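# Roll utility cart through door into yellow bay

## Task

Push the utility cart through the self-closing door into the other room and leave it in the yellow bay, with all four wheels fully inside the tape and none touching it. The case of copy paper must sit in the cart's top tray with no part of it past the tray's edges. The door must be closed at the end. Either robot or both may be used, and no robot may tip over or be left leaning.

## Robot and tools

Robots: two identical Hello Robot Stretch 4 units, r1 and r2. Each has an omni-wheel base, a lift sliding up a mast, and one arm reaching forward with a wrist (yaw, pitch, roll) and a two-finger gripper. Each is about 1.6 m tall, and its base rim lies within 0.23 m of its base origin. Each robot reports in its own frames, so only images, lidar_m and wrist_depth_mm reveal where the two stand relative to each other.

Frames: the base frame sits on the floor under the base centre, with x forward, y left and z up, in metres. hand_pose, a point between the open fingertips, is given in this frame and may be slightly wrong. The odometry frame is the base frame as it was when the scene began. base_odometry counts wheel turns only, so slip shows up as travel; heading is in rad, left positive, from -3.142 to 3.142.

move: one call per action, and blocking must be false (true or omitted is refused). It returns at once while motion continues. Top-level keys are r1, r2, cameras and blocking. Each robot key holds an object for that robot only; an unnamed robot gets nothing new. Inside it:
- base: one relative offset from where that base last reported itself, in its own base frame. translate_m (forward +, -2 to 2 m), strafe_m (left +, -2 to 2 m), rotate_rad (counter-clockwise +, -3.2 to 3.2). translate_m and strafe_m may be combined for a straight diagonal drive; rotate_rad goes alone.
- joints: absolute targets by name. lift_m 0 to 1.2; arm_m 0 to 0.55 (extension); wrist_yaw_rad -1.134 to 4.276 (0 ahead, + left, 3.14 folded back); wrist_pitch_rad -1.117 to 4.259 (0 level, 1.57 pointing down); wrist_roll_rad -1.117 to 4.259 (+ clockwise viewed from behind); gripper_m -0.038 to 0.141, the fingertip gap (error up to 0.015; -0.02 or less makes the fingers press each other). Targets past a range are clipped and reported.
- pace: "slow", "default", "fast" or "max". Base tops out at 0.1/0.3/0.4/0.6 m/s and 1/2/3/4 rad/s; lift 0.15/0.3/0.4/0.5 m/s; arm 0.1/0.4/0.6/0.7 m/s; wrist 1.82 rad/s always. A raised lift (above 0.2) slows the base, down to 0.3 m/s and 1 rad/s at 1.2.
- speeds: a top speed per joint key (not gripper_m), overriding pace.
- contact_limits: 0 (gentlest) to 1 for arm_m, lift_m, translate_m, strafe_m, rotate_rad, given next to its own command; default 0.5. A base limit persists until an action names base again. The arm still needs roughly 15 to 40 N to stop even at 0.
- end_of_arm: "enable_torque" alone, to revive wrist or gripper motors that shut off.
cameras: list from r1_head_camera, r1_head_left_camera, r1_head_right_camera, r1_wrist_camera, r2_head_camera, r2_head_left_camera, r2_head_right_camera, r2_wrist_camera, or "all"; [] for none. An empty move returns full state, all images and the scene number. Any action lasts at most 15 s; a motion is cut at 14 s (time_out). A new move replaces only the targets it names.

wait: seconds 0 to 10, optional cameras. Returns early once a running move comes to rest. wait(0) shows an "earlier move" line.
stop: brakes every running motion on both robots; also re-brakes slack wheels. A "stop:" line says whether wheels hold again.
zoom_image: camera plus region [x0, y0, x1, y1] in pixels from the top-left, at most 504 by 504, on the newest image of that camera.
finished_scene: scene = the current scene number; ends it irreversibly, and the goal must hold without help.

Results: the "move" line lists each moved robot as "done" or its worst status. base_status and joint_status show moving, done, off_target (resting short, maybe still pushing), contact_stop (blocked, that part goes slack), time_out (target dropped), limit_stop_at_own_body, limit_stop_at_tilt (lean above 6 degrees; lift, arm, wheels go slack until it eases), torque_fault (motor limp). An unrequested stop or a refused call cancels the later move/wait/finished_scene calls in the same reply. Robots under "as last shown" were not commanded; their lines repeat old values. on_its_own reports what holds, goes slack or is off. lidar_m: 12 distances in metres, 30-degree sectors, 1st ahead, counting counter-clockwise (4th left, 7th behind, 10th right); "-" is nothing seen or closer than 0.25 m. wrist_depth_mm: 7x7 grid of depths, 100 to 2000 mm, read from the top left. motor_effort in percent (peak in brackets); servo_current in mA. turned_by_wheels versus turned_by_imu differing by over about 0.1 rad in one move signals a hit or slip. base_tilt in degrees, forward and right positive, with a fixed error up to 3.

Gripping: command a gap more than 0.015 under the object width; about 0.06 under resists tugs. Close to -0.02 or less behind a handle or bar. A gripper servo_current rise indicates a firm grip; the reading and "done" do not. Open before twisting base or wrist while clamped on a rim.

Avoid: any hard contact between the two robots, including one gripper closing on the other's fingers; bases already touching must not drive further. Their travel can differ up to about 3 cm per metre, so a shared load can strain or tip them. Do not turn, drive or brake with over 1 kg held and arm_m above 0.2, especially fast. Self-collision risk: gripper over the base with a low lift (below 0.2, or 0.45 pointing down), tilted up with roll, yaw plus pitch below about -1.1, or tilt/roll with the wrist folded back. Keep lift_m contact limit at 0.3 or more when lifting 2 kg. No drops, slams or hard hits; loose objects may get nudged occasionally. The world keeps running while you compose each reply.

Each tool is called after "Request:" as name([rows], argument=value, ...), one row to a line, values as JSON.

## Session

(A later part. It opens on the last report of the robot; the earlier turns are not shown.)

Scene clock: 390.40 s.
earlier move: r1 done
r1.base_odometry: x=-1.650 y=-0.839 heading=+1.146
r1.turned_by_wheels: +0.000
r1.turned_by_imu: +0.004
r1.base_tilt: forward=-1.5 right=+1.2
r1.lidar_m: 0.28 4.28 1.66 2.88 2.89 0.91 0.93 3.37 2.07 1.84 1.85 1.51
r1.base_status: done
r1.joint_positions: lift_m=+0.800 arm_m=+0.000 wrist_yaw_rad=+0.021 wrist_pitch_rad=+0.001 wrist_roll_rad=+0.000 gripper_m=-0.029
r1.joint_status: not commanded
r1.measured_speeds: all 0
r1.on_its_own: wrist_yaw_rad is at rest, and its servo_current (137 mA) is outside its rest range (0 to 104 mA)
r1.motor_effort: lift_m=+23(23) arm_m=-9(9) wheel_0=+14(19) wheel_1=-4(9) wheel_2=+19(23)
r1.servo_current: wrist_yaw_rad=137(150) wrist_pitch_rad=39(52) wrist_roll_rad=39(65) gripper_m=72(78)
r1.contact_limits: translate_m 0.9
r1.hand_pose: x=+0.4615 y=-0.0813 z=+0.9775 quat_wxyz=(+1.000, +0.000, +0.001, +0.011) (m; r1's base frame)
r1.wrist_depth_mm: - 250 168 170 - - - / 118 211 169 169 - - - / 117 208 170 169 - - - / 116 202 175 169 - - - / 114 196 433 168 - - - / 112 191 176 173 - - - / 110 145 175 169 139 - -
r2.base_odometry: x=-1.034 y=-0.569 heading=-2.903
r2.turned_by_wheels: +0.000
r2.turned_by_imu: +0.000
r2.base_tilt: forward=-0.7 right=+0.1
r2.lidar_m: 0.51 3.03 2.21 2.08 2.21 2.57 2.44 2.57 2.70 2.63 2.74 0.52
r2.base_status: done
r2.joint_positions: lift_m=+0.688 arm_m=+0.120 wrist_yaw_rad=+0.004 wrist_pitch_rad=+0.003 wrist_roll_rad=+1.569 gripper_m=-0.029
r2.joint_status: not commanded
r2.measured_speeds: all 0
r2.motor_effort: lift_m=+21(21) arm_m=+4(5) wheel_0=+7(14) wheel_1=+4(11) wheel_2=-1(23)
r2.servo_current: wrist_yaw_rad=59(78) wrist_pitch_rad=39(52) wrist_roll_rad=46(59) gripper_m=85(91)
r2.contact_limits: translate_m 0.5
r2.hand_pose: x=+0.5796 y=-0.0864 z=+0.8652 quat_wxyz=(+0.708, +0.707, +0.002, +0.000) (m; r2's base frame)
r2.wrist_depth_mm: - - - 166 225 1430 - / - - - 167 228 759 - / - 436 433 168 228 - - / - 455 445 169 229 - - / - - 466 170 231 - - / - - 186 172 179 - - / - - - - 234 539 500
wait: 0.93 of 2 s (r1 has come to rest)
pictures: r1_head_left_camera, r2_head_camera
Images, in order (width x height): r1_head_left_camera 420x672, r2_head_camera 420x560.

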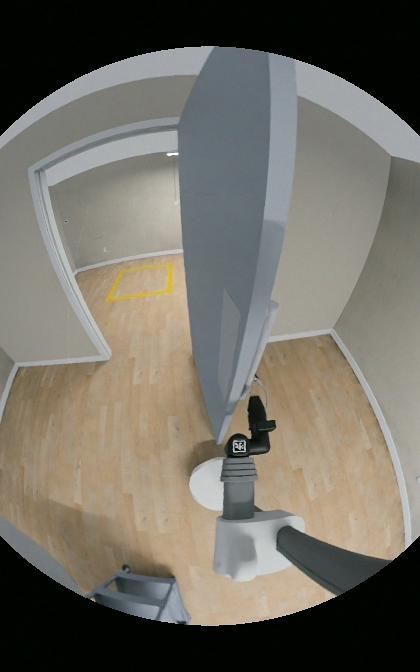

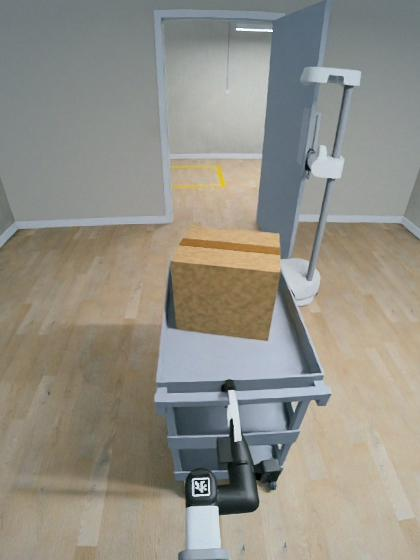

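Request:
move(blocking=false, r2={"base":{"translate_m":0.5,"strafe_m":-0.03},"contact_limits":{"translate_m":0.5}})

Request:
wait(seconds=4, cameras=["r2_head_camera"])

Scene clock: 396.60 s.
move: r2 moving
r1.base_odometry: x=-1.650 y=-0.839 heading=+1.146
r1.turned_by_wheels: +0.000
r1.turned_by_imu: +0.000
r1.base_tilt: forward=-1.5 right=+1.2
r1.lidar_m: 0.29 4.27 1.67 2.89 2.89 0.91 0.95 3.34 2.08 1.80 1.85 1.52
r1.base_status: not commanded
r1.joint_positions: lift_m=+0.800 arm_m=+0.000 wrist_yaw_rad=+0.021 wrist_pitch_rad=+0.001 wrist_roll_rad=+0.000 gripper_m=-0.029
r1.joint_status: not commanded
r1.measured_speeds: all 0
r1.motor_effort: lift_m=+23(23) arm_m=-9(9) wheel_0=+15(15) wheel_1=-4(5) wheel_2=+19(19)
r1.servo_current: wrist_yaw_rad=130(137) wrist_pitch_rad=46(46) wrist_roll_rad=46(59) gripper_m=72(72)
r1.contact_limits: translate_m 0.9
r1.hand_pose: x=+0.4615 y=-0.0813 z=+0.9775 quat_wxyz=(+1.000, +0.000, +0.001, +0.011) (m; r1's base frame)
r1.wrist_depth_mm: - 251 169 170 - - - / 118 211 170 169 - - - / 118 208 171 169 - - - / 116 202 174 169 - - - / 114 197 430 169 - - - / 112 190 177 173 - - - / 110 145 176 168 140 - -
r2.base_odometry: x=-1.065 y=-0.575 heading=-2.902
r2.turned_by_wheels: +0.001
r2.turned_by_imu: +0.002
r2.base_tilt: forward=-0.7 right=+0.1
r2.lidar_m: 0.50 3.02 2.18 2.10 2.19 2.59 2.48 2.58 2.75 2.63 2.75 0.54
r2.base_status: translate_m moving; strafe_m moving
r2.joint_positions: lift_m=+0.688 arm_m=+0.120 wrist_yaw_rad=+0.004 wrist_pitch_rad=+0.003 wrist_roll_rad=+1.569 gripper_m=-0.029
r2.joint_status: not commanded
r2.measured_speeds: translate_m=+0.122 strafe_m=-0.007 rotate_rad=+0.000 lift_m=+0.000 arm_m=+0.000 wrist_yaw_rad=+0.000 wrist_pitch_rad=+0.000 wrist_roll_rad=+0.000
r2.motor_effort: lift_m=+20(21) arm_m=+4(4) wheel_0=+13(16) wheel_1=+11(11) wheel_2=-15(17)
r2.servo_current: wrist_yaw_rad=52(52) wrist_pitch_rad=46(46) wrist_roll_rad=39(59) gripper_m=85(91)
r2.contact_limits: translate_m 0.5
r2.hand_pose: x=+0.5796 y=-0.0864 z=+0.8652 quat_wxyz=(+0.708, +0.707, +0.002, +0.000) (m; r2's base frame)
r2.wrist_depth_mm: - - - 162 221 1464 - / - - - 163 223 - - / - 430 427 165 225 - - / - 452 442 166 227 - - / - - 462 167 229 - - / - - 186 169 179 - - / - - - - 233 539 500
pictures: none

Scene clock: 399.27 s.
earlier move: r2 done
r1.base_odometry: x=-1.650 y=-0.839 heading=+1.146
r1.turned_by_wheels: +0.000
r1.turned_by_imu: +0.000
r1.base_tilt: forward=-1.5 right=+1.2
r1.lidar_m: 0.29 4.29 1.66 2.86 0.60 0.47 0.48 3.35 2.09 1.84 1.84 1.48
r1.base_status: not commanded
r1.joint_positions: lift_m=+0.800 arm_m=+0.000 wrist_yaw_rad=+0.021 wrist_pitch_rad=+0.001 wrist_roll_rad=+0.000 gripper_m=-0.029
r1.joint_status: not commanded
r1.measured_speeds: all 0
r1.on_its_own: wrist_yaw_rad is at rest, and its servo_current (130 mA) is outside its rest range (0 to 104 mA)
r1.motor_effort: lift_m=+23(23) arm_m=-9(9) wheel_0=+14(15) wheel_1=-4(5) wheel_2=+19(19)
r1.servo_current: wrist_yaw_rad=130(143) wrist_pitch_rad=33(52) wrist_roll_rad=39(72) gripper_m=65(78)
r1.contact_limits: translate_m 0.9
r1.hand_pose: x=+0.4615 y=-0.0813 z=+0.9775 quat_wxyz=(+1.000, +0.000, +0.001, +0.011) (m; r1's base frame)
r1.wrist_depth_mm: - 249 168 170 - - - / 118 211 169 169 - - - / 117 208 171 169 - - - / 116 204 174 168 - - - / 114 197 180 169 - - - / 112 190 177 173 - - - / 110 145 175 168 139 - -
r2.base_odometry: x=-1.527 y=-0.659 heading=-2.903
r2.turned_by_wheels: -0.001
r2.turned_by_imu: +0.001
r2.base_tilt: forward=-0.7 right=+0.1
r2.lidar_m: 0.53 2.96 2.27 2.14 2.23 3.06 2.97 3.07 2.71 2.59 2.71 0.50
r2.base_status: done
r2.joint_positions: lift_m=+0.688 arm_m=+0.120 wrist_yaw_rad=+0.003 wrist_pitch_rad=+0.003 wrist_roll_rad=+1.569 gripper_m=-0.029
r2.joint_status: not commanded
r2.measured_speeds: all 0
r2.motor_effort: lift_m=+21(21) arm_m=+4(5) wheel_0=+2(17) wheel_1=+2(12) wheel_2=-1(17)
r2.servo_current: wrist_yaw_rad=46(59) wrist_pitch_rad=46(52) wrist_roll_rad=46(65) gripper_m=85(91)
r2.contact_limits: translate_m 0.5
r2.hand_pose: x=+0.5795 y=-0.0866 z=+0.8652 quat_wxyz=(+0.708, +0.707, +0.002, +0.000) (m; r2's base frame)
r2.wrist_depth_mm: - 359 368 124 178 - - / - 384 387 130 188 - - / - 427 427 139 199 - - / - - 466 148 214 - - / - - 525 156 226 1756 - / - - 186 167 179 1618 484 / - - - - - 1430 1182
wait: 2.67 of 4 s (r2 has come to rest)
pictures: r2_head_camera
Images, in order (width x height): r2_head_camera 420x560.

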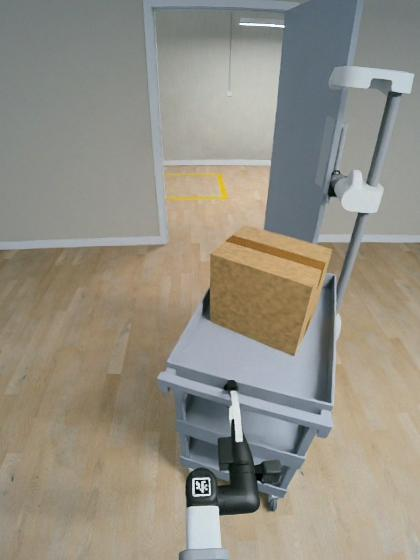

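Request:
move(blocking=false, r2={"base":{"translate_m":-0.4,"strafe_m":-0.24},"contact_limits":{"translate_m":0.8}})

Request:
wait(seconds=4, cameras=["r2_head_camera"])

Request:
move(blocking=false, r2={"base":{"translate_m":0.35,"strafe_m":0.03},"contact_limits":{"translate_m":0.5}})

Request:
wait(seconds=4, cameras=["r2_head_camera"])

Scene clock: 415.40 s.
move: r2 moving
r1.base_odometry: x=-1.650 y=-0.839 heading=+1.146
r1.turned_by_wheels: +0.000
r1.turned_by_imu: +0.000
r1.base_tilt: forward=-1.5 right=+1.2
r1.lidar_m: 0.29 4.28 1.66 2.88 0.65 0.49 0.51 3.37 2.09 1.83 1.81 1.51
r1.base_status: not commanded
r1.joint_positions: lift_m=+0.800 arm_m=+0.000 wrist_yaw_rad=+0.021 wrist_pitch_rad=+0.001 wrist_roll_rad=+0.000 gripper_m=-0.029
r1.joint_status: not commanded
r1.measured_speeds: all 0
r1.motor_effort: lift_m=+23(23) arm_m=-9(9) wheel_0=+15(15) wheel_1=-4(4) wheel_2=+19(19)
r1.servo_current: wrist_yaw_rad=143(143) wrist_pitch_rad=39(46) wrist_roll_rad=52(59) gripper_m=65(72)
r1.contact_limits: translate_m 0.9
r1.hand_pose: x=+0.4615 y=-0.0813 z=+0.9775 quat_wxyz=(+1.000, +0.000, +0.001, +0.011) (m; r1's base frame)
r1.wrist_depth_mm: - 251 169 170 - - - / 118 211 169 170 - - - / 117 208 171 169 - - - / 116 202 175 169 - - - / 114 197 433 168 - - - / 112 191 176 173 - - - / 110 145 175 168 140 - -
r2.base_odometry: x=-1.502 y=-0.634 heading=-2.901
r2.turned_by_wheels: +0.001
r2.turned_by_imu: +0.002
r2.base_tilt: forward=-0.7 right=+0.0
r2.lidar_m: 0.54 3.00 2.26 2.16 2.25 3.04 2.97 3.05 2.69 2.56 2.70 0.49
r2.base_status: translate_m moving; strafe_m moving
r2.joint_positions: lift_m=+0.688 arm_m=+0.120 wrist_yaw_rad=+0.005 wrist_pitch_rad=+0.003 wrist_roll_rad=+1.569 gripper_m=-0.029
r2.joint_status: not commanded
r2.measured_speeds: translate_m=-0.119 strafe_m=-0.071 rotate_rad=+0.005 lift_m=+0.000 arm_m=+0.000 wrist_yaw_rad=+0.003 wrist_pitch_rad=+0.000 wrist_roll_rad=+0.000
r2.motor_effort: lift_m=+21(21) arm_m=-4(4) wheel_0=+7(7) wheel_1=-11(12) wheel_2=+19(19)
r2.servo_current: wrist_yaw_rad=46(59) wrist_pitch_rad=39(46) wrist_roll_rad=46(59) gripper_m=85(91)
r2.contact_limits: translate_m 0.8
r2.hand_pose: x=+0.5798 y=-0.0859 z=+0.8652 quat_wxyz=(+0.708, +0.707, +0.003, +0.001) (m; r2's base frame)
r2.wrist_depth_mm: 1618 364 366 125 179 - - / - 384 389 129 189 - - / - 427 424 140 200 - - / - - 466 148 214 - - / - - 517 157 226 1756 - / - - 185 170 178 1618 488 / - - - - 257 1618 1205
pictures: none

Scene clock: 417.80 s.
earlier move: r2 done
r1.base_odometry: x=-1.650 y=-0.839 heading=+1.146
r1.turned_by_wheels: +0.000
r1.turned_by_imu: +0.000
r1.base_tilt: forward=-1.6 right=+1.3
r1.lidar_m: 0.31 4.29 1.67 2.86 2.88 0.80 0.73 3.38 2.10 1.83 1.85 1.51
r1.base_status: not commanded
r1.joint_positions: lift_m=+0.800 arm_m=+0.000 wrist_yaw_rad=+0.021 wrist_pitch_rad=+0.001 wrist_roll_rad=+0.000 gripper_m=-0.029
r1.joint_status: not commanded
r1.measured_speeds: all 0
r1.on_its_own: wrist_yaw_rad is at rest, and its servo_current (130 mA) is outside its rest range (0 to 104 mA)
r1.motor_effort: lift_m=+23(23) arm_m=-9(9) wheel_0=+14(15) wheel_1=-4(4) wheel_2=+19(19)
r1.servo_current: wrist_yaw_rad=130(143) wrist_pitch_rad=39(52) wrist_roll_rad=46(72) gripper_m=65(78)
r1.contact_limits: translate_m 0.9
r1.hand_pose: x=+0.4615 y=-0.0813 z=+0.9775 quat_wxyz=(+1.000, +0.000, +0.001, +0.011) (m; r1's base frame)
r1.wrist_depth_mm: - 251 169 169 - - - / 119 210 169 170 - - - / 118 208 170 169 - - - / 116 202 175 169 - - - / 114 197 179 169 - - - / 112 191 177 173 - - - / 110 145 175 168 139 - -
r2.base_odometry: x=-1.196 y=-0.331 heading=-2.902
r2.turned_by_wheels: -0.001
r2.turned_by_imu: +0.000
r2.base_tilt: forward=-0.6 right=+0.0
r2.lidar_m: 0.50 3.37 2.45 2.37 2.48 2.69 2.55 2.66 2.45 2.36 2.46 0.56
r2.base_status: done
r2.joint_positions: lift_m=+0.688 arm_m=+0.120 wrist_yaw_rad=+0.001 wrist_pitch_rad=+0.003 wrist_roll_rad=+1.569 gripper_m=-0.029
r2.joint_status: not commanded
r2.measured_speeds: all 0
r2.motor_effort: lift_m=+21(21) arm_m=-4(4) wheel_0=+4(9) wheel_1=-1(15) wheel_2=+2(19)
r2.servo_current: wrist_yaw_rad=46(65) wrist_pitch_rad=39(46) wrist_roll_rad=52(59) gripper_m=91(91)
r2.contact_limits: translate_m 0.8
r2.hand_pose: x=+0.5794 y=-0.0872 z=+0.8652 quat_wxyz=(+0.708, +0.707, +0.001, -0.001) (m; r2's base frame)
r2.wrist_depth_mm: - - - 192 256 1708 1205 / - - - 187 251 1366 525 / - - 1983 183 245 831 - / - 452 449 180 241 831 - / - 459 455 178 236 - - / - - 183 173 179 - - / - - 469 - 226 - -
wait: 2.40 of 4 s (r2 has come to rest)
pictures: r2_head_camera
Images, in order (width x height): r2_head_camera 420x560.

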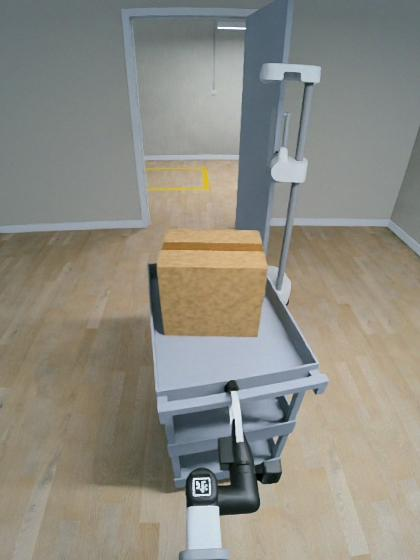

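Scene clock: 418.30 s.
move: r2 moving
r1.base_odometry: x=-1.650 y=-0.839 heading=+1.146
r1.turned_by_wheels: +0.000
r1.turned_by_imu: +0.000
r1.base_tilt: forward=-1.5 right=+1.2
r1.lidar_m: 0.30 4.26 1.67 2.85 2.88 0.74 0.70 3.36 2.07 1.83 1.86 1.52
r1.base_status: not commanded
r1.joint_positions: lift_m=+0.800 arm_m=+0.000 wrist_yaw_rad=+0.021 wrist_pitch_rad=+0.001 wrist_roll_rad=+0.000 gripper_m=-0.029
r1.joint_status: not commanded
r1.measured_speeds: all 0
r1.motor_effort: lift_m=+23(23) arm_m=-9(9) wheel_0=+15(15) wheel_1=-4(5) wheel_2=+19(19)
r1.servo_current: wrist_yaw_rad=124(143) wrist_pitch_rad=39(46) wrist_roll_rad=26(59) gripper_m=65(78)
r1.contact_limits: translate_m 0.9
r1.hand_pose: x=+0.4615 y=-0.0813 z=+0.9775 quat_wxyz=(+1.000, +0.000, +0.001, +0.011) (m; r1's base frame)
r1.wrist_depth_mm: - 251 168 170 - - - / 119 211 169 170 - - - / 117 208 170 169 - - - / 116 202 174 169 - - - / 114 197 430 169 - - - / 112 190 176 173 - - - / 110 145 176 169 139 - -
r2.base_odometry: x=-1.225 y=-0.341 heading=-2.902
r2.turned_by_wheels: +0.000
r2.turned_by_imu: +0.000
r2.base_tilt: forward=-0.8 right=+0.1
r2.lidar_m: 0.50 3.33 2.49 2.37 2.48 2.68 2.57 2.70 2.46 2.37 2.46 0.55
r2.base_status: translate_m moving; strafe_m moving
r2.joint_positions: lift_m=+0.688 arm_m=+0.120 wrist_yaw_rad=-0.001 wrist_pitch_rad=+0.003 wrist_roll_rad=+1.569 gripper_m=-0.029
r2.joint_status: not commanded
r2.measured_speeds: translate_m=+0.121 strafe_m=+0.012 rotate_rad=-0.003 lift_m=+0.000 arm_m=+0.000 wrist_yaw_rad=+0.000 wrist_pitch_rad=+0.000 wrist_roll_rad=+0.000
r2.motor_effort: lift_m=+20(21) arm_m=+3(4) wheel_0=+8(13) wheel_1=+8(10) wheel_2=-16(18)
r2.servo_current: wrist_yaw_rad=59(59) wrist_pitch_rad=39(46) wrist_roll_rad=39(52) gripper_m=85(91)
r2.contact_limits: translate_m 0.5
r2.hand_pose: x=+0.5792 y=-0.0877 z=+0.8652 quat_wxyz=(+0.708, +0.707, +0.001, -0.001) (m; r2's base frame)
r2.wrist_depth_mm: - - - 189 253 1661 1205 / - - - 186 247 1366 - / - - - 182 243 831 - / - 455 445 179 237 842 - / - 455 455 175 234 - - / - - 186 171 180 - - / - - 469 - 226 - -
pictures: none

Scene clock: 420.47 s.
earlier move: r2 done
r1.base_odometry: x=-1.650 y=-0.839 heading=+1.146
r1.turned_by_wheels: +0.000
r1.turned_by_imu: +0.000
r1.base_tilt: forward=-1.5 right=+1.2
r1.lidar_m: 0.30 4.28 1.69 2.86 0.68 0.43 0.39 3.35 2.07 1.82 1.85 1.49
r1.base_status: not commanded
r1.joint_positions: lift_m=+0.800 arm_m=+0.000 wrist_yaw_rad=+0.021 wrist_pitch_rad=+0.001 wrist_roll_rad=+0.000 gripper_m=-0.029
r1.joint_status: not commanded
r1.measured_speeds: all 0
r1.on_its_own: wrist_yaw_rad is at rest, and its servo_current (130 mA) is outside its rest range (0 to 104 mA)
r1.motor_effort: lift_m=+23(23) arm_m=-8(9) wheel_0=+14(15) wheel_1=-4(5) wheel_2=+19(19)
r1.servo_current: wrist_yaw_rad=130(156) wrist_pitch_rad=39(52) wrist_roll_rad=65(65) gripper_m=65(78)
r1.contact_limits: translate_m 0.9
r1.hand_pose: x=+0.4615 y=-0.0813 z=+0.9775 quat_wxyz=(+1.000, +0.000, +0.001, +0.011) (m; r1's base frame)
r1.wrist_depth_mm: - 251 168 170 - - - / 119 211 169 169 - - - / 118 208 171 169 - - - / 116 202 174 168 - - - / 114 197 433 169 - - - / 112 191 176 173 - - - / 110 145 175 168 139 - -
r2.base_odometry: x=-1.528 y=-0.443 heading=-2.902
r2.turned_by_wheels: +0.000
r2.turned_by_imu: -0.002
r2.base_tilt: forward=-0.6 right=+0.1
r2.lidar_m: 0.51 3.01 2.45 2.35 2.44 3.03 2.92 3.02 2.49 2.38 2.49 0.56
r2.base_status: done
r2.joint_positions: lift_m=+0.688 arm_m=+0.120 wrist_yaw_rad=-0.005 wrist_pitch_rad=+0.003 wrist_roll_rad=+1.569 gripper_m=-0.029
r2.joint_status: not commanded
r2.measured_speeds: all 0
r2.motor_effort: lift_m=+20(21) arm_m=+4(4) wheel_0=+1(14) wheel_1=+2(11) wheel_2=-2(23)
r2.servo_current: wrist_yaw_rad=52(72) wrist_pitch_rad=46(46) wrist_roll_rad=39(65) gripper_m=85(91)
r2.contact_limits: translate_m 0.5
r2.hand_pose: x=+0.5788 y=-0.0889 z=+0.8652 quat_wxyz=(+0.708, +0.707, -0.001, -0.003) (m; r2's base frame)
r2.wrist_depth_mm: - - - 169 229 1182 - / - - 1576 169 229 809 - / - 433 433 169 229 - - / - 452 445 170 229 - - / - - 469 171 230 - - / - - 187 171 177 - - / - - - - 232 554 480
wait: 2.17 of 4 s (r2 has come to rest)
pictures: r2_head_camera
Images, in order (width x height): r2_head_camera 420x560.

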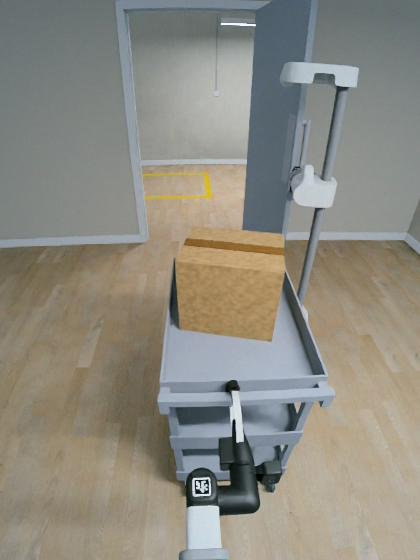

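Request:
move(blocking=false, r2={"base":{"translate_m":-0.45,"strafe_m":-0.38},"contact_limits":{"translate_m":0.8}})

Request:
wait(seconds=4, cameras=["r2_head_camera"])

Request:
move(blocking=false, r2={"base":{"translate_m":0.45,"strafe_m":0.09},"contact_limits":{"translate_m":0.5}})

Request:
wait(seconds=4, cameras=["r2_head_camera"])

Scene clock: 431.60 s.
move: r2 moving
r1.base_odometry: x=-1.650 y=-0.839 heading=+1.146
r1.turned_by_wheels: +0.000
r1.turned_by_imu: +0.000
r1.base_tilt: forward=-1.5 right=+1.2
r1.lidar_m: 0.29 4.28 1.67 2.86 0.71 0.44 0.44 3.35 2.09 1.82 1.85 1.49
r1.base_status: not commanded
r1.joint_positions: lift_m=+0.800 arm_m=+0.000 wrist_yaw_rad=+0.021 wrist_pitch_rad=+0.001 wrist_roll_rad=+0.000 gripper_m=-0.029
r1.joint_status: not commanded
r1.measured_speeds: all 0
r1.motor_effort: lift_m=+23(23) arm_m=-9(9) wheel_0=+14(15) wheel_1=-4(5) wheel_2=+19(19)
r1.servo_current: wrist_yaw_rad=130(137) wrist_pitch_rad=46(52) wrist_roll_rad=52(65) gripper_m=72(72)
r1.contact_limits: translate_m 0.9
r1.hand_pose: x=+0.4615 y=-0.0813 z=+0.9775 quat_wxyz=(+1.000, +0.000, +0.001, +0.011) (m; r1's base frame)
r1.wrist_depth_mm: - 251 168 170 - - - / 119 210 170 170 - - - / 118 208 171 169 - - - / 116 203 174 169 - - - / 114 197 179 168 - - - / 112 190 177 173 - - - / 110 145 176 168 139 - -
r2.base_odometry: x=-1.509 y=-0.416 heading=-2.901
r2.turned_by_wheels: +0.001
r2.turned_by_imu: +0.002
r2.base_tilt: forward=-0.7 right=+0.0
r2.lidar_m: 0.51 3.05 2.48 2.38 2.46 3.02 2.87 2.97 2.47 2.36 2.47 0.54
r2.base_status: translate_m moving; strafe_m moving
r2.joint_positions: lift_m=+0.688 arm_m=+0.120 wrist_yaw_rad=+0.005 wrist_pitch_rad=+0.003 wrist_roll_rad=+1.569 gripper_m=-0.029
r2.joint_status: not commanded
r2.measured_speeds: translate_m=-0.097 strafe_m=-0.082 rotate_rad=+0.003 lift_m=+0.000 arm_m=+0.000 wrist_yaw_rad=+0.054 wrist_pitch_rad=+0.000 wrist_roll_rad=+0.000
r2.motor_effort: lift_m=+21(21) arm_m=-1(4) wheel_0=+8(8) wheel_1=-10(12) wheel_2=+16(16)
r2.servo_current: wrist_yaw_rad=39(59) wrist_pitch_rad=46(46) wrist_roll_rad=52(52) gripper_m=85(91)
r2.contact_limits: translate_m 0.8
r2.hand_pose: x=+0.5798 y=-0.0859 z=+0.8652 quat_wxyz=(+0.708, +0.707, +0.003, +0.001) (m; r2's base frame)
r2.wrist_depth_mm: - 1118 - 167 226 1205 - / - - 1366 168 228 759 - / - 433 430 169 229 - - / - 455 445 170 230 - - / - - 462 171 232 - - / - - 187 172 179 - - / - - - - 235 549 484
pictures: none

Scene clock: 434.50 s.
earlier move: r2 done
r1.base_odometry: x=-1.650 y=-0.839 heading=+1.146
r1.turned_by_wheels: +0.000
r1.turned_by_imu: +0.000
r1.base_tilt: forward=-1.5 right=+1.2
r1.lidar_m: 0.30 4.28 1.65 2.87 2.89 1.05 0.82 1.26 2.09 1.82 1.86 1.53
r1.base_status: not commanded
r1.joint_positions: lift_m=+0.800 arm_m=+0.000 wrist_yaw_rad=+0.021 wrist_pitch_rad=+0.001 wrist_roll_rad=+0.000 gripper_m=-0.029
r1.joint_status: not commanded
r1.measured_speeds: all 0
r1.on_its_own: wrist_yaw_rad is at rest, and its servo_current (130 mA) is outside its rest range (0 to 104 mA)
r1.motor_effort: lift_m=+23(23) arm_m=-9(9) wheel_0=+14(15) wheel_1=-4(5) wheel_2=+19(19)
r1.servo_current: wrist_yaw_rad=130(150) wrist_pitch_rad=46(52) wrist_roll_rad=46(72) gripper_m=78(78)
r1.contact_limits: translate_m 0.9
r1.hand_pose: x=+0.4615 y=-0.0813 z=+0.9775 quat_wxyz=(+1.000, +0.000, +0.001, +0.011) (m; r1's base frame)
r1.wrist_depth_mm: - 251 168 170 - - - / 119 211 169 170 - - - / 117 208 171 169 - - - / 116 203 174 169 - - - / 114 198 179 168 - - - / 112 190 175 173 - - - / 110 145 175 168 139 - -
r2.base_odometry: x=-1.182 y=+0.033 heading=-2.902
r2.turned_by_wheels: -0.001
r2.turned_by_imu: +0.001
r2.base_tilt: forward=-0.7 right=+0.1
r2.lidar_m: 0.42 0.57 2.87 2.71 2.82 2.58 2.46 2.57 2.09 2.01 2.10 0.58
r2.base_status: done
r2.joint_positions: lift_m=+0.688 arm_m=+0.120 wrist_yaw_rad=+0.004 wrist_pitch_rad=+0.003 wrist_roll_rad=+1.569 gripper_m=-0.029
r2.joint_status: not commanded
r2.measured_speeds: all 0
r2.motor_effort: lift_m=+21(21) arm_m=-4(4) wheel_0=+3(12) wheel_1=-1(14) wheel_2=+5(23)
r2.servo_current: wrist_yaw_rad=52(65) wrist_pitch_rad=39(52) wrist_roll_rad=46(65) gripper_m=91(91)
r2.contact_limits: translate_m 0.8
r2.hand_pose: x=+0.5796 y=-0.0864 z=+0.8652 quat_wxyz=(+0.708, +0.707, +0.002, +0.000) (m; r2's base frame)
r2.wrist_depth_mm: - - - 334 - 1708 1182 / - - - 347 382 384 387 / - - - 242 320 1499 508 / - - - 266 278 1576 - / - - 469 190 249 759 - / - 452 184 169 178 - - / - 424 415 - 211 122 -
wait: 2.90 of 4 s (r2 has come to rest)
pictures: r2_head_camera
Images, in order (width x height): r2_head_camera 420x560.

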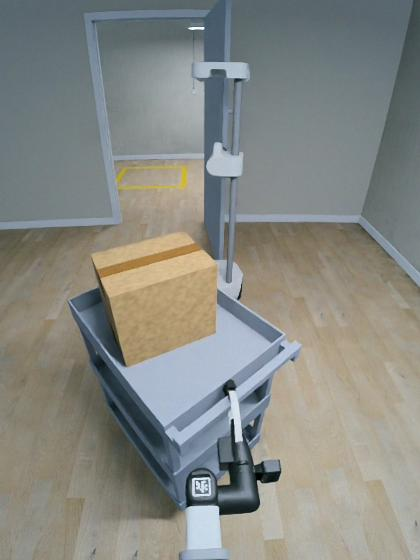

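Scene clock: 435.00 s.
move: r2 moving
r1.base_odometry: x=-1.650 y=-0.839 heading=+1.146
r1.turned_by_wheels: +0.000
r1.turned_by_imu: +0.000
r1.base_tilt: forward=-1.5 right=+1.2
r1.lidar_m: 0.28 4.28 1.66 2.89 2.90 1.07 0.81 1.21 2.07 1.82 1.84 1.51
r1.base_status: not commanded
r1.joint_positions: lift_m=+0.800 arm_m=+0.000 wrist_yaw_rad=+0.021 wrist_pitch_rad=+0.001 wrist_roll_rad=+0.000 gripper_m=-0.029
r1.joint_status: not commanded
r1.measured_speeds: all 0
r1.motor_effort: lift_m=+23(23) arm_m=-9(9) wheel_0=+14(15) wheel_1=-4(4) wheel_2=+19(19)
r1.servo_current: wrist_yaw_rad=111(137) wrist_pitch_rad=39(46) wrist_roll_rad=52(59) gripper_m=65(72)
r1.contact_limits: translate_m 0.9
r1.hand_pose: x=+0.4615 y=-0.0813 z=+0.9775 quat_wxyz=(+1.000, +0.000, +0.001, +0.011) (m; r1's base frame)
r1.wrist_depth_mm: - 250 168 170 - - - / 118 211 169 169 - - - / 117 209 171 169 - - - / 116 203 174 169 - - - / 114 197 179 169 - - - / 112 191 176 173 - - - / 110 145 175 168 140 - -
r2.base_odometry: x=-1.210 y=+0.020 heading=-2.902
r2.turned_by_wheels: -0.001
r2.turned_by_imu: -0.001
r2.base_tilt: forward=-0.7 right=+0.1
r2.lidar_m: 0.38 0.57 2.84 2.71 2.81 2.61 2.48 2.60 2.12 2.00 2.11 0.61
r2.base_status: translate_m moving; strafe_m moving
r2.joint_positions: lift_m=+0.688 arm_m=+0.120 wrist_yaw_rad=-0.006 wrist_pitch_rad=+0.003 wrist_roll_rad=+1.569 gripper_m=-0.029
r2.joint_status: not commanded
r2.measured_speeds: translate_m=+0.122 strafe_m=+0.022 rotate_rad=+0.003 lift_m=+0.000 arm_m=+0.000 wrist_yaw_rad=-0.014 wrist_pitch_rad=+0.000 wrist_roll_rad=+0.000
r2.motor_effort: lift_m=+20(21) arm_m=+1(4) wheel_0=+3(10) wheel_1=+9(11) wheel_2=-21(21)
r2.servo_current: wrist_yaw_rad=52(52) wrist_pitch_rad=46(46) wrist_roll_rad=39(65) gripper_m=85(91)
r2.contact_limits: translate_m 0.5
r2.hand_pose: x=+0.5788 y=-0.0890 z=+0.8652 quat_wxyz=(+0.708, +0.707, -0.001, -0.003) (m; r2's base frame)
r2.wrist_depth_mm: - - - 347 - 1708 1182 / - - - 364 387 389 392 / - - - 304 342 1576 496 / - - - 208 282 1464 549 / - - - 185 249 741 - / - 452 186 162 181 - - / - 421 413 - 207 - -
pictures: none

Scene clock: 437.50 s.
earlier move: r2 done
r1.base_odometry: x=-1.650 y=-0.839 heading=+1.146
r1.turned_by_wheels: +0.000
r1.turned_by_imu: +0.000
r1.base_tilt: forward=-1.6 right=+1.3
r1.lidar_m: 0.30 4.28 1.64 2.87 2.89 0.57 0.61 3.38 2.09 1.84 1.84 1.51
r1.base_status: not commanded
r1.joint_positions: lift_m=+0.800 arm_m=+0.000 wrist_yaw_rad=+0.021 wrist_pitch_rad=+0.001 wrist_roll_rad=+0.000 gripper_m=-0.029
r1.joint_status: not commanded
r1.measured_speeds: all 0
r1.on_its_own: wrist_yaw_rad is at rest, and its servo_current (117 mA) is outside its rest range (0 to 104 mA)
r1.motor_effort: lift_m=+23(23) arm_m=-9(9) wheel_0=+14(15) wheel_1=-4(4) wheel_2=+19(19)
r1.servo_current: wrist_yaw_rad=117(150) wrist_pitch_rad=46(52) wrist_roll_rad=59(65) gripper_m=72(78)
r1.contact_limits: translate_m 0.9
r1.hand_pose: x=+0.4615 y=-0.0813 z=+0.9775 quat_wxyz=(+1.000, +0.000, +0.001, +0.011) (m; r1's base frame)
r1.wrist_depth_mm: - 251 168 169 - - - / 118 211 169 169 - - - / 117 208 170 169 - - - / 116 203 174 168 - - - / 114 197 180 168 - - - / 112 191 176 173 - - - / 110 145 176 168 139 - -
r2.base_odometry: x=-1.597 y=-0.161 heading=-2.901
r2.turned_by_wheels: +0.001
r2.turned_by_imu: -0.003
r2.base_tilt: forward=-0.7 right=+0.1
r2.lidar_m: 0.38 0.49 2.78 2.63 2.75 3.04 2.90 3.02 2.21 2.09 2.18 0.62
r2.base_status: done
r2.joint_positions: lift_m=+0.688 arm_m=+0.120 wrist_yaw_rad=+0.001 wrist_pitch_rad=+0.003 wrist_roll_rad=+1.569 gripper_m=-0.029
r2.joint_status: not commanded
r2.measured_speeds: all 0
r2.motor_effort: lift_m=+21(21) arm_m=+4(4) wheel_0=+4(10) wheel_1=+3(11) wheel_2=-2(25)
r2.servo_current: wrist_yaw_rad=52(78) wrist_pitch_rad=39(46) wrist_roll_rad=46(65) gripper_m=85(91)
r2.contact_limits: translate_m 0.5
r2.hand_pose: x=+0.5793 y=-0.0872 z=+0.8652 quat_wxyz=(+0.708, +0.707, +0.001, -0.001) (m; r2's base frame)
r2.wrist_depth_mm: - - - - - 1661 1160 / - - - 375 - 1708 1118 / - - 1060 336 404 415 413 / - - - 220 312 1661 508 / - - - 192 257 1863 - / - - 186 158 181 707 - / - - 410 - 203 - -
wait: 2.50 of 4 s (r2 has come to rest)
pictures: r2_head_camera
Images, in order (width x height): r2_head_camera 420x560.

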